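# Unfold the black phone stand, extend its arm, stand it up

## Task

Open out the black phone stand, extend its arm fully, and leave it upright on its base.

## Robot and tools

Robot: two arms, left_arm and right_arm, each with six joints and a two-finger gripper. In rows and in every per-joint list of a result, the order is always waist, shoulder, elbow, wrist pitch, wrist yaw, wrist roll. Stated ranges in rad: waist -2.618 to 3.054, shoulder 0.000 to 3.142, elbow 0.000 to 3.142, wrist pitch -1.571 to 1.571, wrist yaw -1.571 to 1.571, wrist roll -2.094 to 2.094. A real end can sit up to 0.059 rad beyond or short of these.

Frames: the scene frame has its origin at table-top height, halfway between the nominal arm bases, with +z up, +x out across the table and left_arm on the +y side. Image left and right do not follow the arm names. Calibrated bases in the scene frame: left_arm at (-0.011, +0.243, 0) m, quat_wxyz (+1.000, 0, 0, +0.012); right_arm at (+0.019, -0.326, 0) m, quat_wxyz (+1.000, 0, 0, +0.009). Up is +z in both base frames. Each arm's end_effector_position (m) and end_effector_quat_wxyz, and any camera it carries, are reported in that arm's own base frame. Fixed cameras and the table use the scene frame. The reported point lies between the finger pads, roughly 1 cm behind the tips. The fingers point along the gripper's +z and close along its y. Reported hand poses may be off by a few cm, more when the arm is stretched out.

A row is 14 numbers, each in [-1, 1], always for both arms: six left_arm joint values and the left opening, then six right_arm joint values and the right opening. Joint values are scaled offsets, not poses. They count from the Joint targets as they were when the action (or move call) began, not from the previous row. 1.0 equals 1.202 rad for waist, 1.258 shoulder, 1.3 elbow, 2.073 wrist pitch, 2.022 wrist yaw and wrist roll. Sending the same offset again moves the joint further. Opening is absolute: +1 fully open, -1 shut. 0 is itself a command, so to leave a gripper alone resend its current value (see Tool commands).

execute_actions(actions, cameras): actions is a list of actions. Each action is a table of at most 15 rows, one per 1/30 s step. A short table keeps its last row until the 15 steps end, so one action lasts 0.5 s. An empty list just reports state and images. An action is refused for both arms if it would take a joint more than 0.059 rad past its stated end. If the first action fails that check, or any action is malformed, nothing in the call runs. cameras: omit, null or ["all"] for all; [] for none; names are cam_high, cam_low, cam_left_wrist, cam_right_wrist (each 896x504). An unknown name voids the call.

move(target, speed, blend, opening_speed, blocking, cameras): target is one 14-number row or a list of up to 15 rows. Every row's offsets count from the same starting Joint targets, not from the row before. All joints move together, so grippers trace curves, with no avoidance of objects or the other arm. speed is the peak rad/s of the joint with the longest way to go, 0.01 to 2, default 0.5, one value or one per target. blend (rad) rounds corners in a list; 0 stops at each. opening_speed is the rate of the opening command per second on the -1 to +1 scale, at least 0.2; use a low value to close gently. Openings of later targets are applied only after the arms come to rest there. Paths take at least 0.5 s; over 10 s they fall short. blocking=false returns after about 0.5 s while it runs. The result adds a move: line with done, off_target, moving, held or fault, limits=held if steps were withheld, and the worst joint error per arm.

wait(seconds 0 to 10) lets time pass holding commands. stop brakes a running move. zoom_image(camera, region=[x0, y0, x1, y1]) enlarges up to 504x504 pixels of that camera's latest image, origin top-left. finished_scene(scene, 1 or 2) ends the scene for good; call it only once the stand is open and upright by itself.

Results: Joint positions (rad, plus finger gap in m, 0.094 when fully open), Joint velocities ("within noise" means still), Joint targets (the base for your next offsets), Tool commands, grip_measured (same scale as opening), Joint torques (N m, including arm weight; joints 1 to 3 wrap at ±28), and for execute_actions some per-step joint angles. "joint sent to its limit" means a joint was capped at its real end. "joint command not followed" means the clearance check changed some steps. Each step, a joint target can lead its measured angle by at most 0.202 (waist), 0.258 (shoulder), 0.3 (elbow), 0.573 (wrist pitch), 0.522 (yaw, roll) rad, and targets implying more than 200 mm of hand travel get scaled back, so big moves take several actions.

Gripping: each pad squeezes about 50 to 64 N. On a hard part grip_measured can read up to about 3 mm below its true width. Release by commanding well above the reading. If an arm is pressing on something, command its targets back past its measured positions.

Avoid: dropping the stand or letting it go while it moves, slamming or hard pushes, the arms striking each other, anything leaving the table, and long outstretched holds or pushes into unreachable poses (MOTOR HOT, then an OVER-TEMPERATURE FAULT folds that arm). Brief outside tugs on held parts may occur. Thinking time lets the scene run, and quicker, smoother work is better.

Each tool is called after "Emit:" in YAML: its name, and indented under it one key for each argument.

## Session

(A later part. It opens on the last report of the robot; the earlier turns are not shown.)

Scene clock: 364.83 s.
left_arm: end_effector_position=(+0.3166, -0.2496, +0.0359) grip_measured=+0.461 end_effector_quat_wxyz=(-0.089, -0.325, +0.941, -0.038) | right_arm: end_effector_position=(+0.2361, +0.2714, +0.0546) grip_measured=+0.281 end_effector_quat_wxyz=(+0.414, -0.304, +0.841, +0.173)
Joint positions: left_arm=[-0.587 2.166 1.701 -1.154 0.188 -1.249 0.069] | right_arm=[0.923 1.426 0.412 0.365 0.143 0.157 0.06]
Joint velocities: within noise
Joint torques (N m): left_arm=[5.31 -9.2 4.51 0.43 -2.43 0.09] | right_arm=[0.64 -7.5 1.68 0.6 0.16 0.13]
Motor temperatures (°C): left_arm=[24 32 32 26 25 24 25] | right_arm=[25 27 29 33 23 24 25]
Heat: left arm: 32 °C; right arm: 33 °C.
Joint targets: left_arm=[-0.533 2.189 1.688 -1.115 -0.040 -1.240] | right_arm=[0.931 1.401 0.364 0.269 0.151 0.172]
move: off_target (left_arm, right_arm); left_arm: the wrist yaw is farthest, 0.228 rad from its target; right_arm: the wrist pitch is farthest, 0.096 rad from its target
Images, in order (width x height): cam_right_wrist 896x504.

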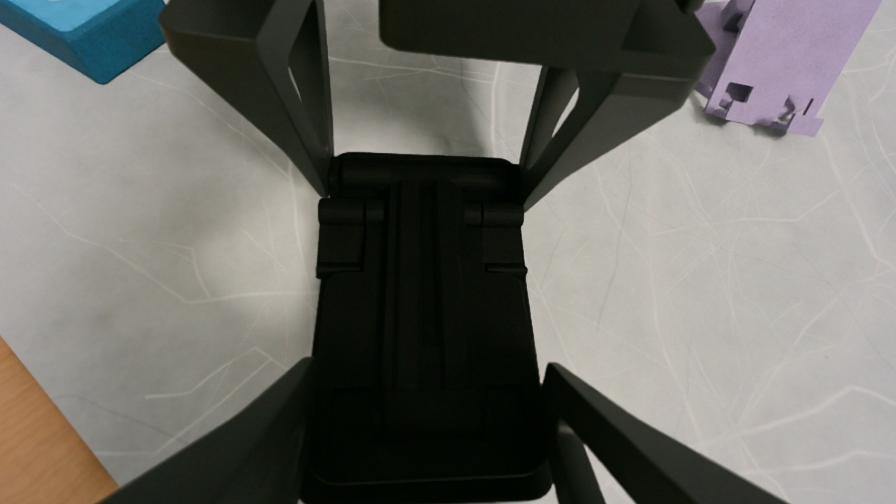

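Emit:
move:
  target: [0.03,0,0,0,-0.075,0,0.3, 0.01,0.014,-0.072,0.02,0.002,0,0.0]
  speed: 0.06
  cameras: ["cam_right_wrist","cam_left_wrist"]

Scene clock: 377.43 s.
left_arm: end_effector_position=(+0.3323, -0.2268, +0.0332) grip_measured=+0.460 end_effector_quat_wxyz=(-0.043, -0.336, +0.941, -0.004) | right_arm: end_effector_position=(+0.2250, +0.2641, +0.0444) grip_measured=+0.269 end_effector_quat_wxyz=(+0.418, -0.304, +0.836, +0.182)
Joint positions: left_arm=[-0.569 2.166 1.701 -1.152 0.072 -1.253 0.069] | right_arm=[0.935 1.421 0.33 0.459 0.143 0.166 0.06]
Joint velocities: within noise
Joint torques (N m): left_arm=[7.05 -9.22 4.49 0.42 -2.86 0.12] | right_arm=[0.29 -5.09 0.65 0.19 0.21 0.09]
Motor temperatures (°C): left_arm=[25 32 32 26 28 24 25] | right_arm=[25 28 28 32 23 24 26]
Heat: left arm: 32 °C; right arm: 32 °C.
Joint targets: left_arm=[-0.497 2.189 1.688 -1.115 -0.192 -1.240] | right_arm=[0.943 1.419 0.271 0.310 0.155 0.172]
move: off_target (left_arm, right_arm); left_arm: the wrist yaw is farthest, 0.264 rad from its target; right_arm: the wrist pitch is farthest, 0.149 rad from its target
Images, in order (width x height): cam_left_wrist 896x504, cam_right_wrist 896x504.

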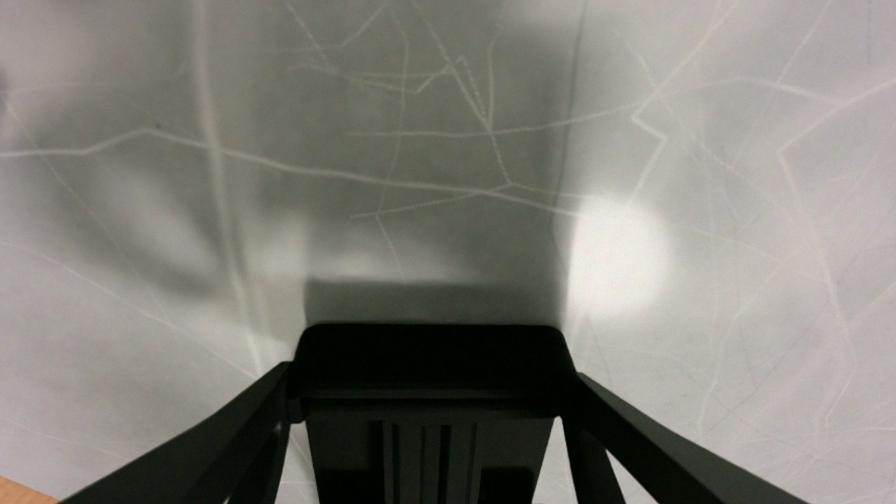

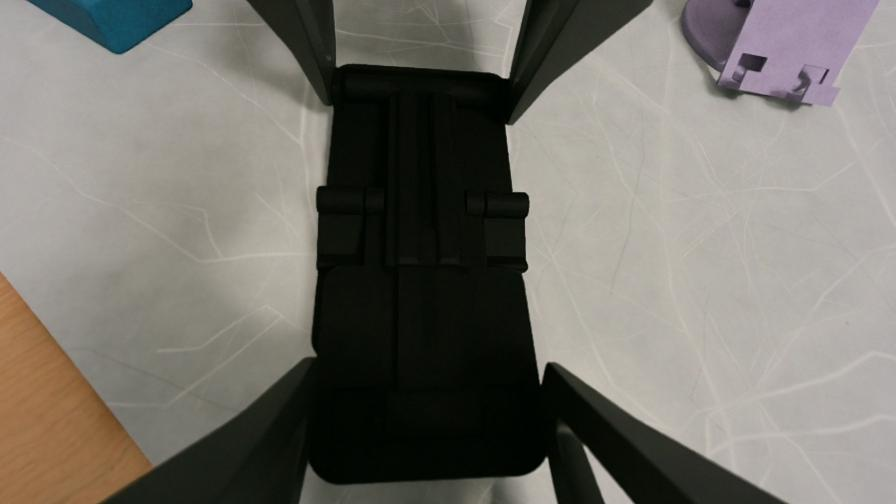

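Emit:
move:
  target: [0,0,0,0,0,0,0.3, 0.012,-0.041,-0.058,0.008,0.002,0,0.0]
  speed: 0.08
  cameras: ["cam_right_wrist","cam_left_wrist"]

Scene clock: 385.00 s.
left_arm: end_effector_position=(+0.3323, -0.2268, +0.0332) grip_measured=+0.460 end_effector_quat_wxyz=(-0.043, -0.336, +0.941, -0.004) | right_arm: end_effector_position=(+0.2141, +0.2548, +0.0448) grip_measured=+0.269 end_effector_quat_wxyz=(+0.427, -0.305, +0.830, +0.188)
Joint positions: left_arm=[-0.569 2.166 1.701 -1.152 0.072 -1.253 0.069] | right_arm=[0.95 1.361 0.26 0.495 0.151 0.166 0.06]
Joint velocities: within noise
Joint torques (N m): left_arm=[7.04 -9.18 4.49 0.41 -2.88 0.13] | right_arm=[0.49 -3.9 0.1 -0.05 0.15 0.02]
Motor temperatures (°C): left_arm=[25 32 32 26 30 24 25] | right_arm=[25 27 28 31 23 24 26]
Heat: left arm: 32 °C; right arm: 31 °C.
Joint targets: left_arm=[-0.497 2.189 1.688 -1.115 -0.192 -1.240] | right_arm=[0.958 1.367 0.195 0.327 0.159 0.172]
move: off_target (left_arm, right_arm); left_arm: the wrist yaw is farthest, 0.264 rad from its target; right_arm: the wrist pitch is farthest, 0.168 rad from its target
Images, in order (width x height): cam_left_wrist 896x504, cam_right_wrist 896x504.

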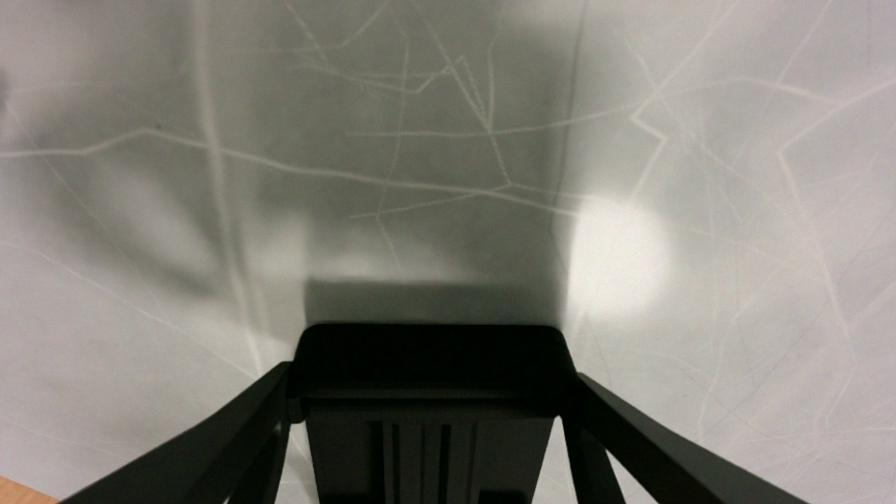

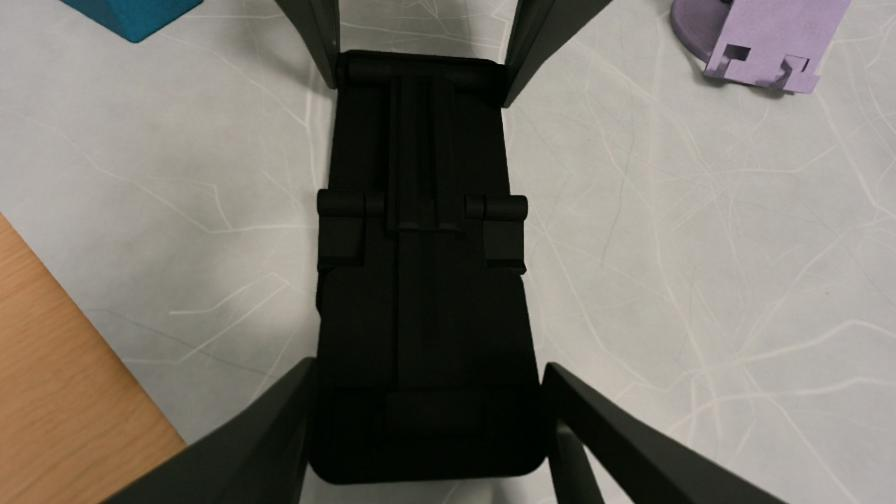

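Emit:
move:
  target: [0,0,0,0,0,0,0.3, 0.012,-0.038,-0.055,0.015,0.002,0,0.0]
  speed: 0.08
  cameras: ["cam_right_wrist","cam_low"]

Emit:
zoom_image:
  camera: "cam_low"
  region: [380, 180, 520, 310]

Scene clock: 389.43 s.
left_arm: end_effector_position=(+0.3323, -0.2268, +0.0333) grip_measured=+0.460 end_effector_quat_wxyz=(-0.043, -0.338, +0.940, -0.004) | right_arm: end_effector_position=(+0.2061, +0.2475, +0.0453) grip_measured=+0.269 end_effector_quat_wxyz=(+0.439, -0.305, +0.823, +0.195)
Joint positions: left_arm=[-0.569 2.166 1.701 -1.152 0.073 -1.257 0.069] | right_arm=[0.961 1.318 0.197 0.543 0.159 0.166 0.06]
Joint velocities: within noise
Joint torques (N m): left_arm=[7.02 -9.18 4.45 0.41 -2.89 0.17] | right_arm=[0.62 -3.66 -0.53 -0.17 0.11 0.03]
Motor temperatures (°C): left_arm=[25 32 32 26 31 24 25] | right_arm=[25 27 27 31 23 24 26]
Heat: left arm: 32 °C; right arm: 31 °C.
Joint targets: left_arm=[-0.497 2.189 1.688 -1.115 -0.192 -1.240] | right_arm=[0.972 1.320 0.124 0.358 0.163 0.172]
move: off_target (left_arm, right_arm); left_arm: the wrist yaw is farthest, 0.265 rad from its target; right_arm: the wrist pitch is farthest, 0.185 rad from its target
Images, in order (width x height): cam_low 896x504, cam_right_wrist 896x504.

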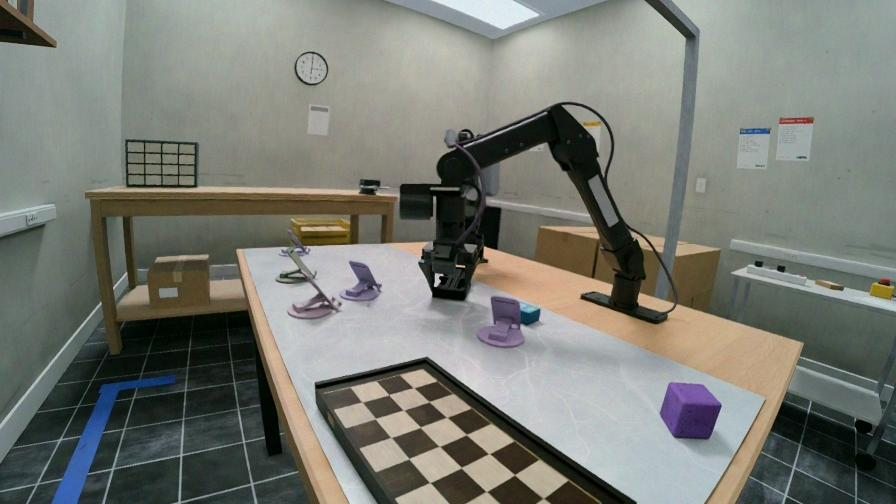

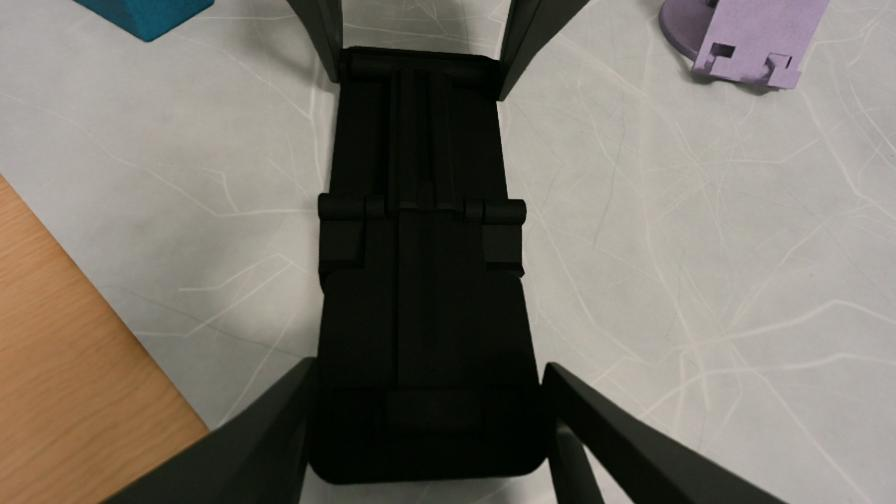

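Scaled by 3.600.

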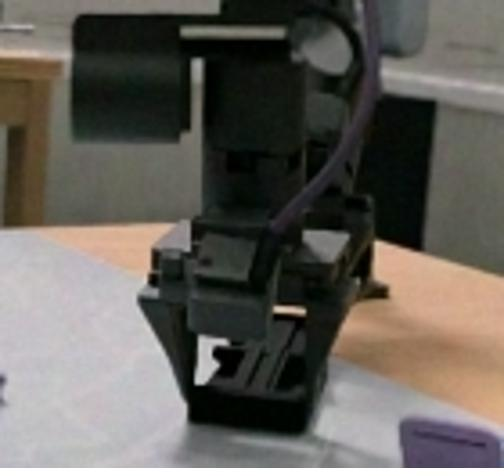

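Emit:
move:
  target: [0,0,0,0,0,0,0.3, 0.01,-0.03,-0.045,0.012,0.002,0,0.0]
  speed: 0.08
  cameras: ["cam_right_wrist","cam_left_wrist"]

Scene clock: 393.50 s.
left_arm: end_effector_position=(+0.3600, -0.1914, +0.0329) grip_measured=+0.460 end_effector_quat_wxyz=(+0.016, -0.349, +0.937, +0.029) | right_arm: end_effector_position=(+0.1864, +0.2239, +0.0200) grip_measured=+0.001 end_effector_quat_wxyz=(+0.412, -0.318, +0.836, +0.175)
Joint positions: left_arm=[-0.518 2.166 1.701 -1.131 -0.061 -1.231 0.069] | right_arm=[0.976 1.274 0.109 0.512 0.169 0.165 0.047]
Joint velocities: within noise
Joint torques (N m): left_arm=[2.06 -9.26 4.55 0.24 -1.46 -0.06] | right_arm=[0.47 -2.32 1.47 0.32 0.02 0.09]
Motor temperatures (°C): left_arm=[25 33 32 26 32 24 25] | right_arm=[25 27 27 31 23 24 26]
Heat: left arm: 33 °C; right arm: 31 °C.
Joint targets: left_arm=[-0.497 2.189 1.688 -1.115 -0.192 -1.240] | right_arm=[0.984 1.282 0.065 0.383 0.168 0.172]
move: off_target (left_arm, right_arm); left_arm: the wrist yaw is farthest, 0.131 rad from its target; right_arm: the wrist pitch is farthest, 0.130 rad from its target
Images, in order (width x height): cam_left_wrist 896x504, cam_right_wrist 896x504.

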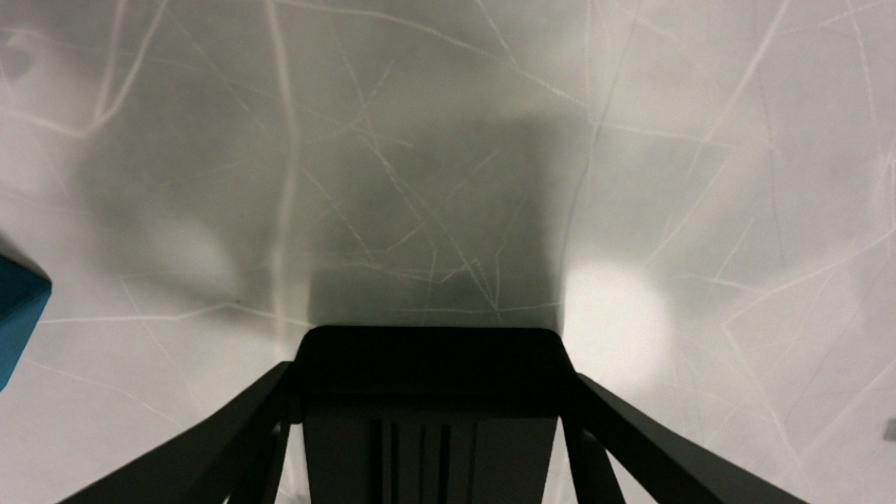

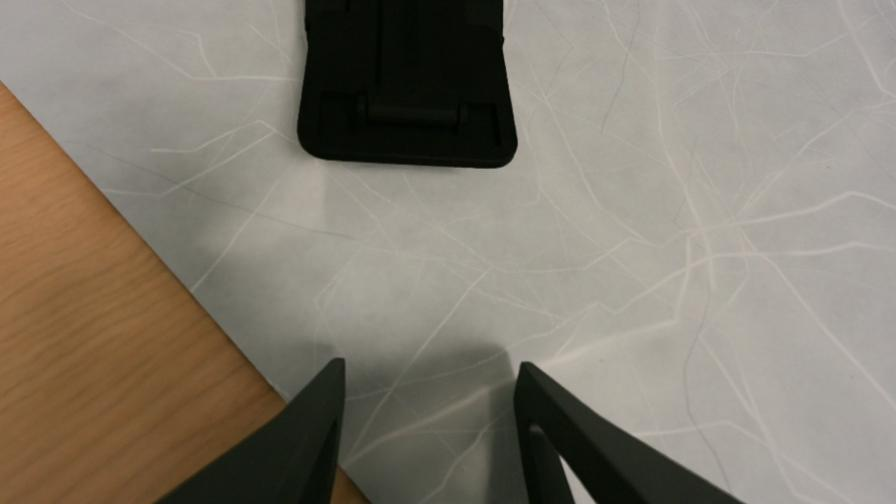

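Emit:
move:
  target:
    - [0,0,0,0,0,0,0.3, 0,0,0,0,0,0,0.5]
    - [0,0,0,0,0,0,0.3, 0,-0.24,0.115,-0.169,0,0,0.5]
    - [0,0,0,0,0,0,0.3, -0.123,-0.578,0.148,-0.340,-0.083,-0.056,1]
  speed: [0.2,0.3,0.4]
  cameras: ["cam_right_wrist"]

Emit:
move:
  target: [-0.065,0,0,0,0.135,0,0.3, 0,0,0,0,0,0,1]
  speed: 0.08

Emit:
zoom_image:
  camera: "cam_right_wrist"
  region: [300, 0, 520, 240]

Scene clock: 406.73 s.
left_arm: end_effector_position=(+0.3600, -0.1913, +0.0329) grip_measured=+0.460 end_effector_quat_wxyz=(+0.016, -0.349, +0.937, +0.030) | right_arm: end_effector_position=(+0.1639, +0.1849, +0.0863) grip_measured=+0.999 end_effector_quat_wxyz=(+0.403, -0.338, +0.828, +0.195)
Joint positions: left_arm=[-0.518 2.166 1.701 -1.131 -0.062 -1.231 0.069] | right_arm=[0.845 0.565 0.226 -0.302 0.005 0.067 0.094]
Joint velocities: within noise
Joint torques (N m): left_arm=[2.04 -9.24 4.53 0.25 -1.45 -0.06] | right_arm=[-0.7 -0.34 8.9 1.26 -0.11 -0.1]
Motor temperatures (°C): left_arm=[25 33 32 26 30 24 26] | right_arm=[25 26 28 31 23 24 25]
Heat: left arm: 33 °C; right arm: 31 °C.
Joint targets: left_arm=[-0.497 2.189 1.688 -1.115 -0.192 -1.240] | right_arm=[0.836 0.555 0.258 -0.322 0.000 0.058]
move: off_target (left_arm); left_arm: the wrist yaw is farthest, 0.130 rad from its target
Images, in order (width x height): cam_right_wrist 896x504.

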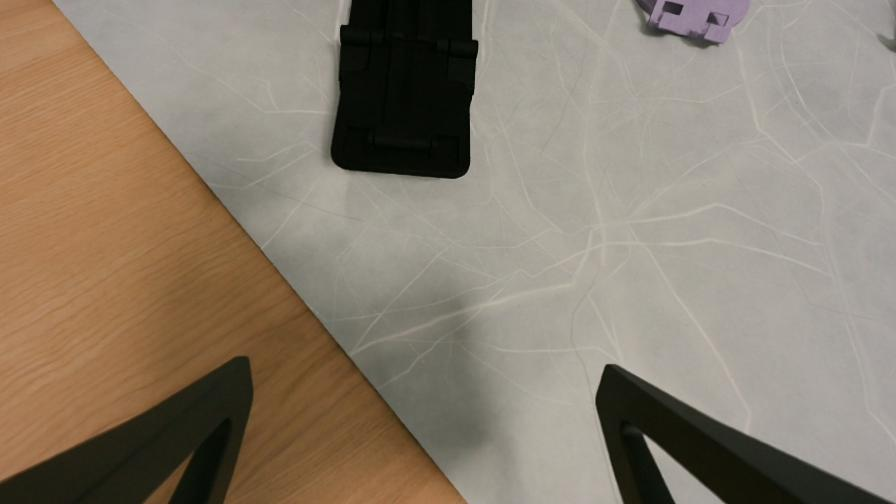

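Scene clock: 410.47 s.
left_arm: end_effector_position=(+0.3475, -0.2210, +0.0326) grip_measured=+0.460 end_effector_quat_wxyz=(-0.013, -0.335, +0.942, -0.005) | right_arm: end_effector_position=(+0.1638, +0.1849, +0.0861) grip_measured=+0.999 end_effector_quat_wxyz=(+0.403, -0.338, +0.828, +0.195)
Joint positions: left_arm=[-0.558 2.166 1.701 -1.114 0.026 -1.241 0.069] | right_arm=[0.845 0.565 0.226 -0.303 0.005 0.067 0.094]
Joint velocities: within noise
Joint torques (N m): left_arm=[-1.7 -9.2 4.56 0.1 0.66 0.03] | right_arm=[-0.91 -0.14 9.03 1.33 -0.06 -0.09]
Motor temperatures (°C): left_arm=[25 33 32 26 30 24 26] | right_arm=[25 26 29 31 23 24 25]
Heat: left arm: 33 °C; right arm: 31 °C.
Joint targets: left_arm=[-0.575 2.189 1.688 -1.115 0.081 -1.240] | right_arm=[0.836 0.555 0.258 -0.322 0.000 0.059]
move: off_target (left_arm); left_arm: the wrist yaw is farthest, 0.055 rad from its target

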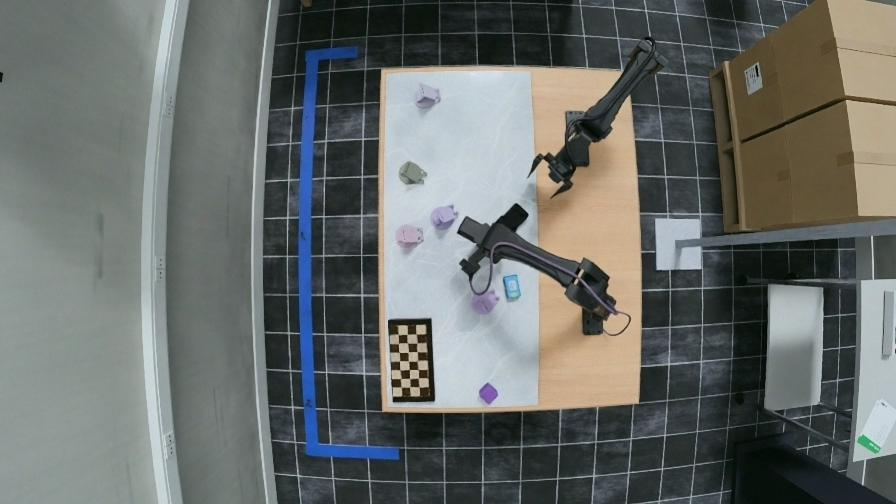

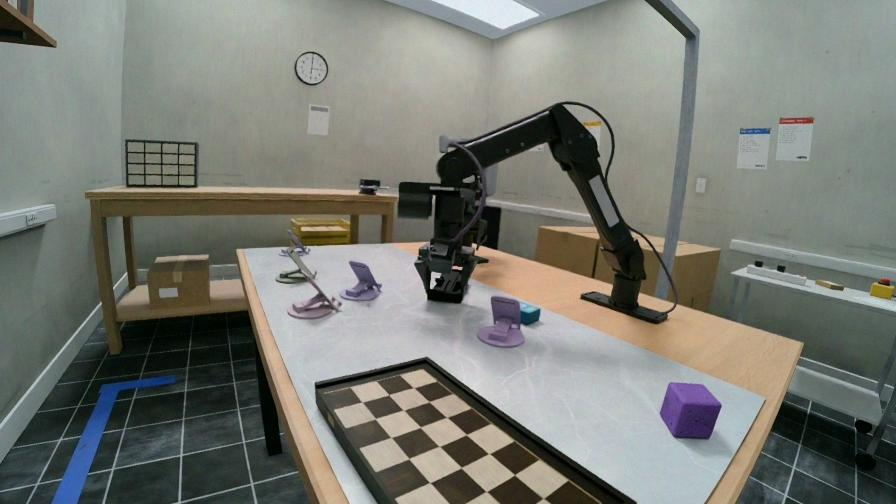

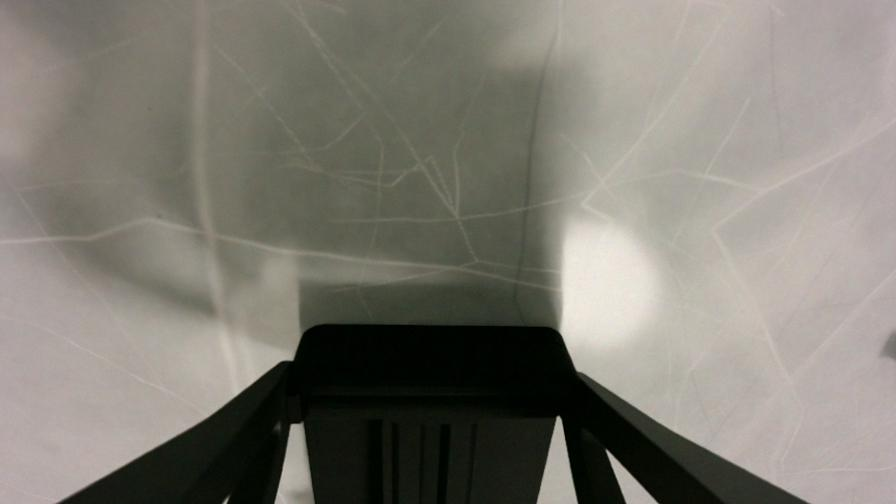

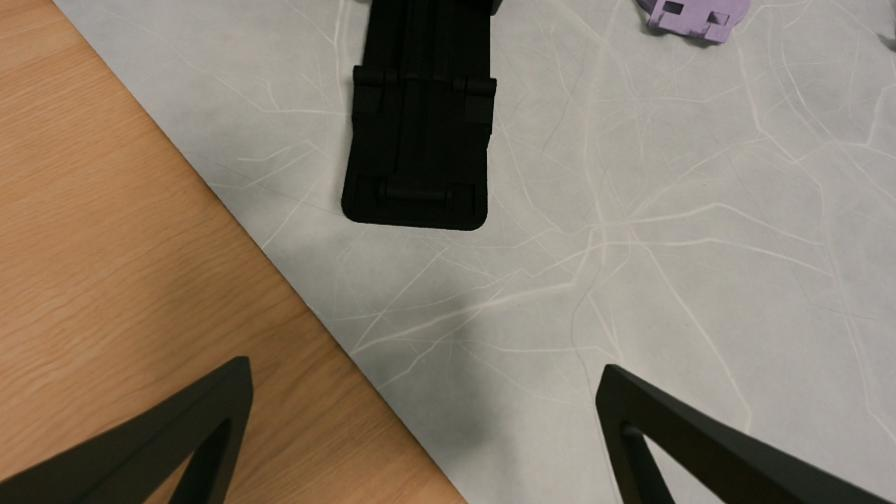

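Scaled by 2.100.

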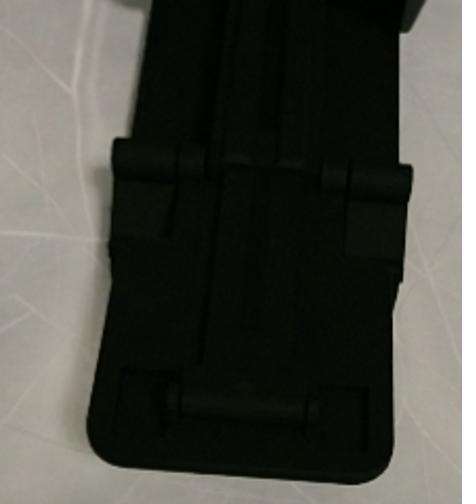

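Emit:
move:
  target:
    - [0,0,0,0,0,0,1, 0,0,0,0,0,0,1]
    - [0,-0.024,0.139,-0.074,0,0,1, 0,0,0,0,0,0,1]
  speed: 0.15
  opening_speed: 0.8
  cameras: ["cam_left_wrist"]

Emit:
move:
  target: [0.022,0.022,0.011,-0.045,0.133,0.012,-0.113, 0,0,0,0,0,0,1]
  speed: 0.25
  opening_speed: 1
  cameras: ["cam_left_wrist","cam_right_wrist"]

Scene clock: 426.13 s.
left_arm: end_effector_position=(+0.3418, -0.2359, +0.0646) grip_measured=+0.998 end_effector_quat_wxyz=(-0.038, -0.329, +0.943, -0.019) | right_arm: end_effector_position=(+0.1638, +0.1849, +0.0861) grip_measured=+0.999 end_effector_quat_wxyz=(+0.403, -0.338, +0.828, +0.195)
Joint positions: left_arm=[-0.571 2.168 1.83 -1.25 0.083 -1.241 0.094] | right_arm=[0.845 0.565 0.226 -0.303 0.005 0.067 0.094]
Joint velocities: within noise
Joint torques (N m): left_arm=[-0.38 -12.16 8.66 -0.08 0.04 0.03] | right_arm=[-0.73 -0.34 8.87 1.37 -0.03 -0.12]
Motor temperatures (°C): left_arm=[24 33 32 26 28 24 25] | right_arm=[25 26 33 32 23 24 25]
Heat: left arm: 33 °C; right arm: 33 °C.
Joint targets: left_arm=[-0.575 2.159 1.868 -1.268 0.081 -1.240] | right_arm=[0.836 0.555 0.258 -0.322 0.000 0.059]
move: off_target (left_arm); left_arm: the elbow is farthest, 0.038 rad from its target
Images, in order (width x height): cam_left_wrist 896x504.

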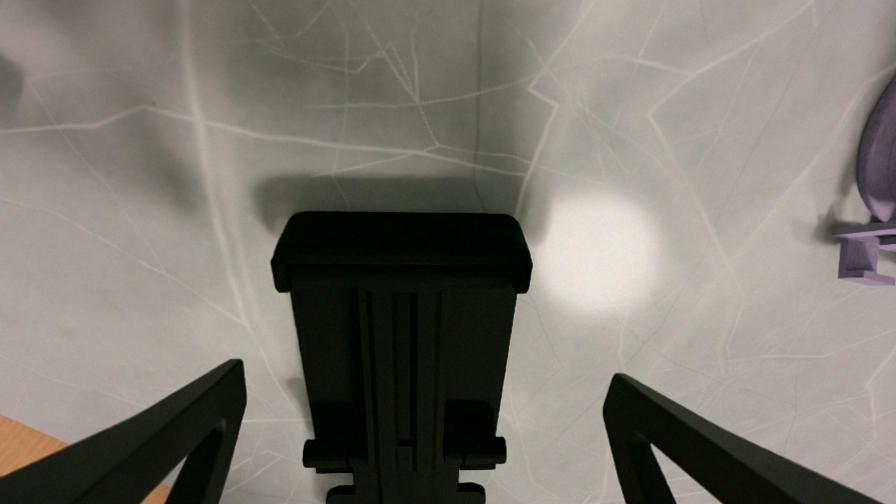

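Scene clock: 427.83 s.
left_arm: end_effector_position=(+0.3057, -0.2595, +0.0787) grip_measured=-0.111 end_effector_quat_wxyz=(-0.163, -0.329, +0.927, -0.071) | right_arm: end_effector_position=(+0.1638, +0.1849, +0.0860) grip_measured=+0.999 end_effector_quat_wxyz=(+0.403, -0.338, +0.828, +0.195)
Joint positions: left_arm=[-0.556 2.168 1.843 -1.342 0.344 -1.221 0.042] | right_arm=[0.845 0.565 0.226 -0.303 0.005 0.067 0.094]
Joint velocities: within noise
Joint torques (N m): left_arm=[0.72 -9.65 8.76 -0.25 0.26 0.04] | right_arm=[-0.77 -0.32 9.03 1.37 -0.06 -0.11]
Motor temperatures (°C): left_arm=[24 33 32 26 28 24 25] | right_arm=[25 26 33 32 23 24 25]
Heat: left arm: 33 °C; right arm: 33 °C.
Joint targets: left_arm=[-0.549 2.186 1.882 -1.361 0.350 -1.216] | right_arm=[0.836 0.555 0.258 -0.322 0.000 0.059]
move: off_target (left_arm); left_arm: the elbow is farthest, 0.039 rad from its target
Images, in order (width x height): cam_left_wrist 896x504, cam_right_wrist 896x504.

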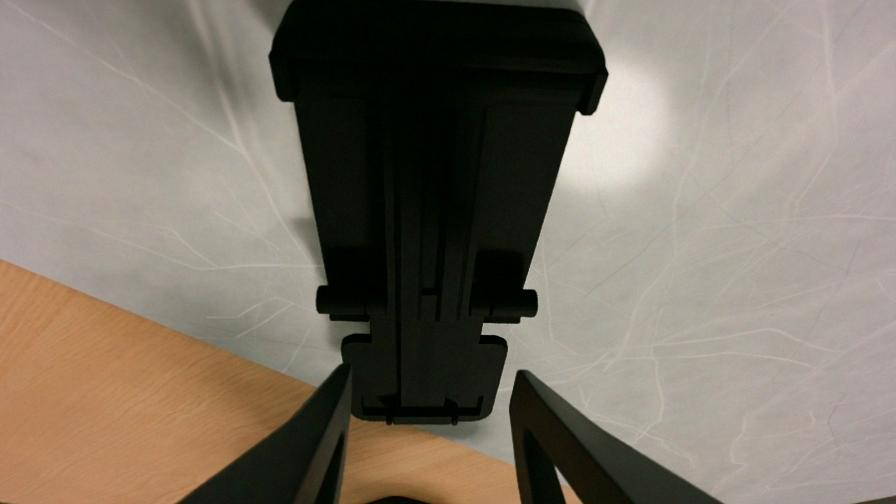

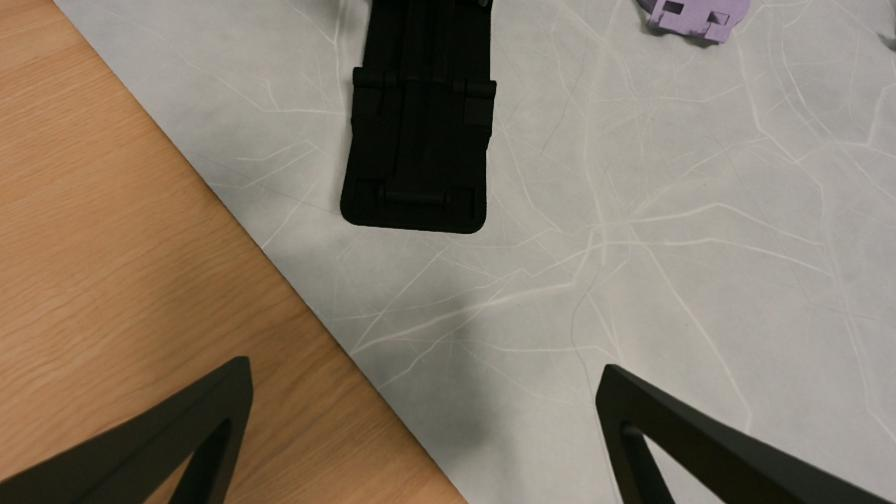

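Emit:
move:
  target: [0.0175,0.056,-0.100,0.075,0,0,-0.113, 0,0,0,0,0,0,1]
  speed: 0.1
  cameras: ["cam_left_wrist","cam_right_wrist"]

Scene clock: 444.37 s.
left_arm: end_effector_position=(+0.3133, -0.2546, +0.0321) grip_measured=-0.111 end_effector_quat_wxyz=(-0.171, -0.340, +0.922, -0.064) | right_arm: end_effector_position=(+0.1638, +0.1849, +0.0860) grip_measured=+0.999 end_effector_quat_wxyz=(+0.403, -0.338, +0.828, +0.195)
Joint positions: left_arm=[-0.534 2.236 1.763 -1.22 0.346 -1.22 0.042] | right_arm=[0.845 0.565 0.226 -0.303 0.005 0.067 0.094]
Joint velocities: within noise
Joint torques (N m): left_arm=[0.66 -9.73 4.55 0.05 0.25 0.04] | right_arm=[-0.7 -0.38 8.75 1.34 -0.07 -0.1]
Motor temperatures (°C): left_arm=[24 34 34 26 27 24 25] | right_arm=[25 26 35 32 23 24 25]
Heat: left arm: 34 °C; right arm: 35 °C.
Joint targets: left_arm=[-0.528 2.257 1.752 -1.206 0.350 -1.216] | right_arm=[0.836 0.555 0.258 -0.322 0.000 0.058]
move: done
Images, in order (width x height): cam_left_wrist 896x504, cam_right_wrist 896x504.

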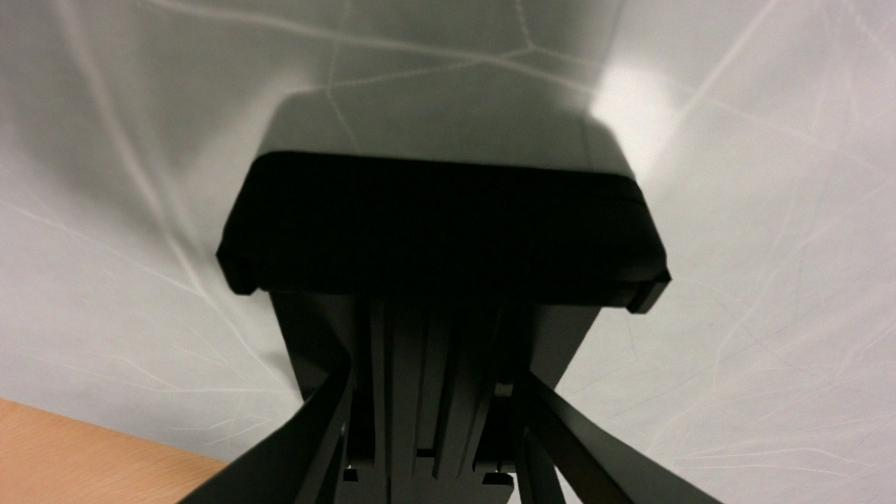

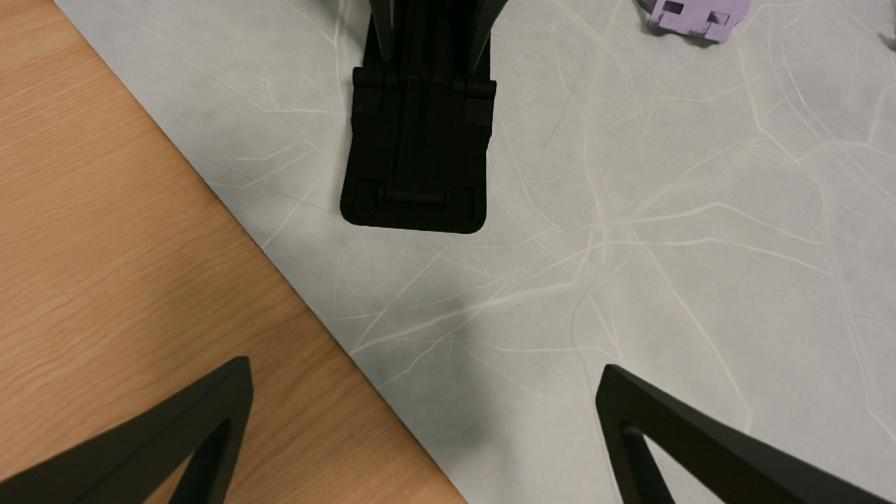

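Emit:
move:
  target: [0,0,0,0,0,0,-0.113, 0.092,0.62,0.048,0.423,0.075,0.042,1]
  speed: 0.35
  cameras: ["cam_right_wrist"]

Scene clock: 474.67 s.
left_arm: end_effector_position=(+0.3133, -0.2546, +0.0321) grip_measured=-0.111 end_effector_quat_wxyz=(-0.171, -0.340, +0.922, -0.064) | right_arm: end_effector_position=(+0.2270, +0.2676, +0.0775) grip_measured=+0.999 end_effector_quat_wxyz=(+0.471, -0.301, +0.803, +0.208)
Joint positions: left_arm=[-0.534 2.236 1.763 -1.22 0.346 -1.22 0.042] | right_arm=[0.937 1.328 0.292 0.541 0.144 0.134 0.094]
Joint velocities: within noise
Joint torques (N m): left_arm=[0.69 -9.68 4.53 0.05 0.28 0.06] | right_arm=[0.79 -3.48 7.09 1.73 0.14 0.07]
Motor temperatures (°C): left_arm=[24 36 32 26 26 24 24] | right_arm=[25 25 36 33 23 24 25]
Heat: left arm: 36 °C; right arm: 36 °C.
Joint targets: left_arm=[-0.528 2.257 1.752 -1.206 0.350 -1.216] | right_arm=[0.947 1.335 0.320 0.555 0.151 0.143]
move: done
Images, in order (width x height): cam_right_wrist 896x504.

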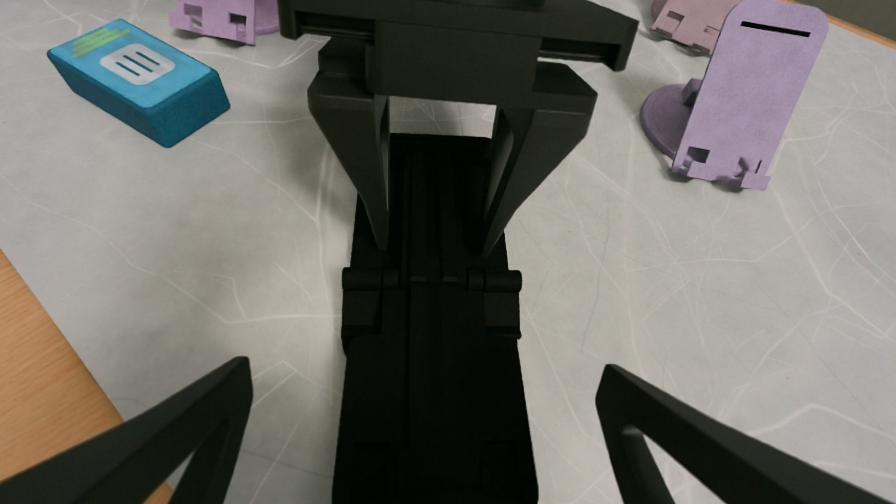

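Emit:
move:
  target: [0,0,0,0,0,0,-0.113, 0,0.2075,-0.095,0.176,0,0,1]
  speed: 0.15
  cameras: ["cam_right_wrist"]

Scene clock: 486.77 s.
left_arm: end_effector_position=(+0.3133, -0.2546, +0.0321) grip_measured=-0.111 end_effector_quat_wxyz=(-0.171, -0.340, +0.922, -0.064) | right_arm: end_effector_position=(+0.2273, +0.2677, +0.0427) grip_measured=+0.999 end_effector_quat_wxyz=(+0.481, -0.297, +0.797, +0.214)
Joint positions: left_arm=[-0.534 2.236 1.763 -1.22 0.346 -1.22 0.042] | right_arm=[0.937 1.584 0.21 0.906 0.145 0.134 0.094]
Joint velocities: within noise
Joint torques (N m): left_arm=[0.66 -9.78 4.57 0.04 0.25 0.04] | right_arm=[0.81 -4.23 2.29 1.76 0.11 0.09]
Motor temperatures (°C): left_arm=[24 36 32 25 26 24 24] | right_arm=[25 26 33 34 23 24 25]
Heat: left arm: 36 °C; right arm: 34 °C.
Joint targets: left_arm=[-0.528 2.257 1.752 -1.206 0.350 -1.216] | right_arm=[0.947 1.596 0.196 0.920 0.151 0.143]
move: done
Images, in order (width x height): cam_right_wrist 896x504.

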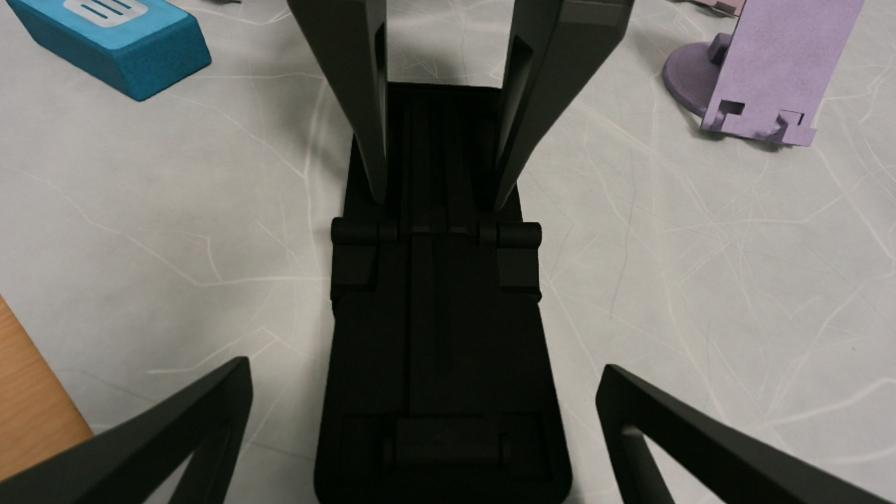

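Emit:
move:
  target: [0,0,0,0,0,0,-0.113, -0.014,0.0436,-0.040,0.037,0,0,1]
  speed: 0.08
  cameras: ["cam_right_wrist"]

Scene clock: 492.20 s.
left_arm: end_effector_position=(+0.3133, -0.2546, +0.0321) grip_measured=-0.111 end_effector_quat_wxyz=(-0.171, -0.340, +0.922, -0.064) | right_arm: end_effector_position=(+0.2189, +0.2562, +0.0252) grip_measured=+0.999 end_effector_quat_wxyz=(+0.470, -0.301, +0.804, +0.206)
Joint positions: left_arm=[-0.534 2.236 1.763 -1.22 0.346 -1.22 0.042] | right_arm=[0.937 1.639 0.157 0.983 0.145 0.134 0.094]
Joint velocities: within noise
Joint torques (N m): left_arm=[0.62 -9.74 4.51 0.05 0.27 0.03] | right_arm=[-0.43 -4.14 1.92 1.75 0.13 0.09]
Motor temperatures (°C): left_arm=[24 36 32 25 26 24 24] | right_arm=[25 26 32 34 23 24 25]
Heat: left arm: 36 °C; right arm: 34 °C.
Joint targets: left_arm=[-0.528 2.257 1.752 -1.206 0.350 -1.216] | right_arm=[0.930 1.651 0.144 0.997 0.151 0.144]
move: done
Images, in order (width x height): cam_right_wrist 896x504.

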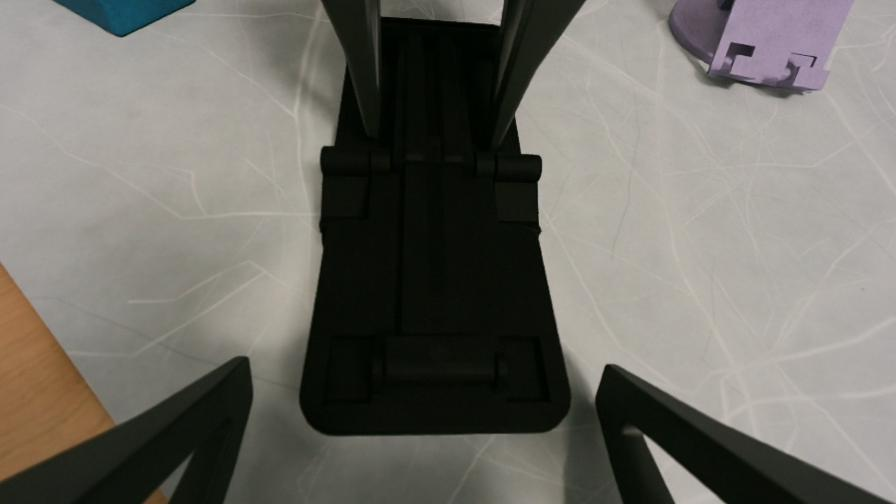

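Emit:
move:
  target: [0,0,0,0,0,0,-0.113, -0.010,-0.012,0.046,-0.022,0,0,1]
  speed: 0.08
  cameras: ["cam_right_wrist"]

Scene clock: 497.37 s.
left_arm: end_effector_position=(+0.3133, -0.2546, +0.0321) grip_measured=-0.111 end_effector_quat_wxyz=(-0.171, -0.340, +0.922, -0.064) | right_arm: end_effector_position=(+0.2269, +0.2611, +0.0317) grip_measured=+0.999 end_effector_quat_wxyz=(+0.477, -0.295, +0.801, +0.208)
Joint positions: left_arm=[-0.534 2.236 1.763 -1.22 0.346 -1.22 0.042] | right_arm=[0.927 1.639 0.186 0.972 0.145 0.134 0.094]
Joint velocities: within noise
Joint torques (N m): left_arm=[0.65 -9.77 4.51 0.02 0.26 0.04] | right_arm=[-0.9 -5.67 4.18 1.44 0.11 0.08]
Motor temperatures (°C): left_arm=[24 36 32 25 26 24 24] | right_arm=[25 26 31 34 23 24 25]
Heat: left arm: 36 °C; right arm: 34 °C.
Joint targets: left_arm=[-0.528 2.257 1.752 -1.206 0.350 -1.216] | right_arm=[0.918 1.636 0.204 0.951 0.151 0.144]
move: done
Images, in order (width x height): cam_right_wrist 896x504.

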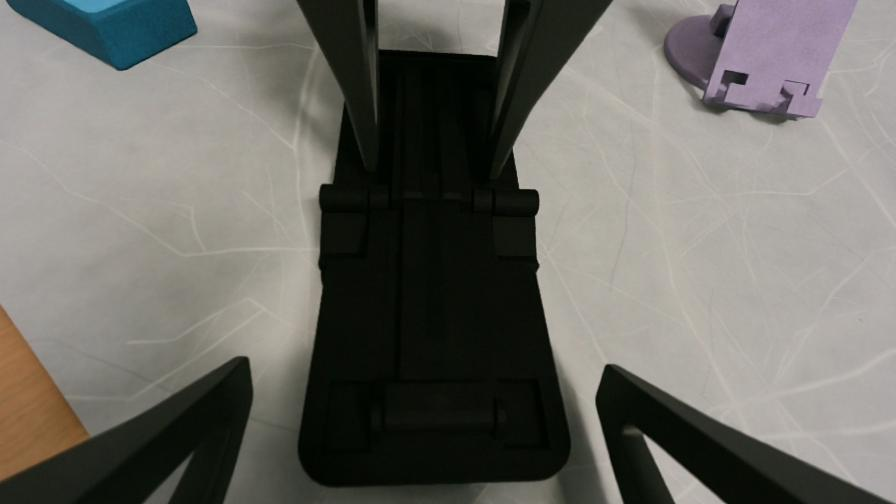

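Emit:
move:
  target: [0,0.12,0,0,0,0,-0.113, 0,0,0,0,0,0,0.0]
  speed: 0.1
  opening_speed: 0.6
  cameras: ["cam_right_wrist","cam_left_wrist"]

Scene clock: 503.13 s.
left_arm: end_effector_position=(+0.3110, -0.2563, +0.0291) grip_measured=-0.112 end_effector_quat_wxyz=(-0.222, -0.355, +0.905, -0.074) | right_arm: end_effector_position=(+0.2269, +0.2609, +0.0314) grip_measured=+0.322 end_effector_quat_wxyz=(+0.477, -0.295, +0.802, +0.208)
Joint positions: left_arm=[-0.503 2.289 1.806 -1.272 0.439 -1.208 0.042] | right_arm=[0.927 1.639 0.186 0.971 0.146 0.134 0.062]
Joint velocities: within noise
Joint torques (N m): left_arm=[-2.45 -1.51 1.26 0.45 -0.7 -0.06] | right_arm=[-0.59 -5.63 4.23 1.47 0.15 0.1]
Motor temperatures (°C): left_arm=[24 36 32 25 26 24 24] | right_arm=[25 26 31 34 23 24 25]
Heat: left arm: 36 °C; right arm: 34 °C.
Joint targets: left_arm=[-0.528 2.408 1.753 -1.206 0.350 -1.216] | right_arm=[0.918 1.636 0.204 0.951 0.151 0.143]
move: off_target (left_arm); left_arm: the shoulder is farthest, 0.119 rad from its target
Images, in order (width x height): cam_left_wrist 896x504, cam_right_wrist 896x504.

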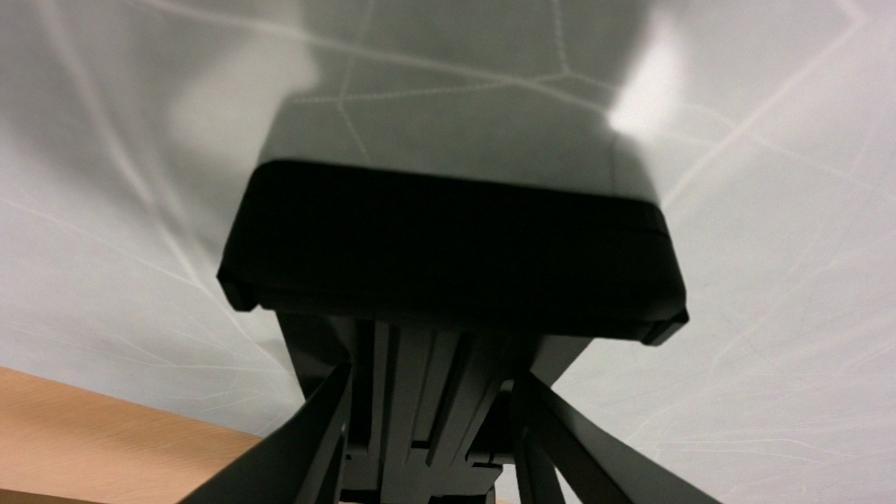

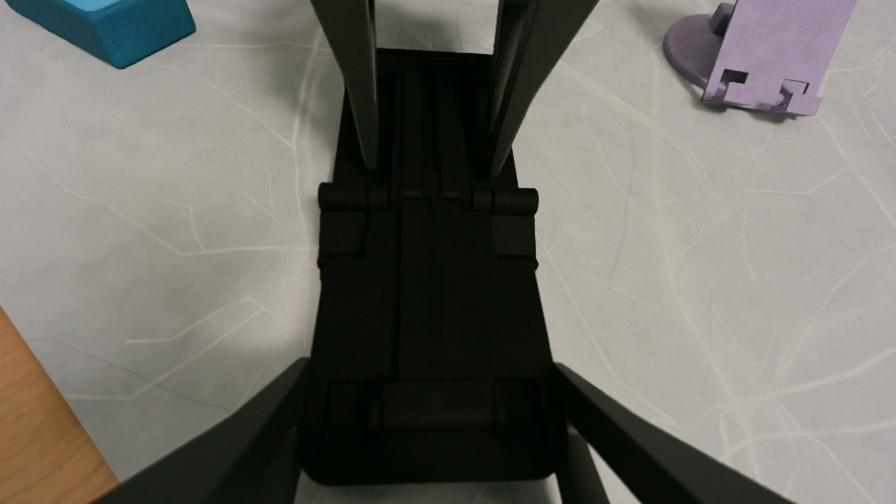

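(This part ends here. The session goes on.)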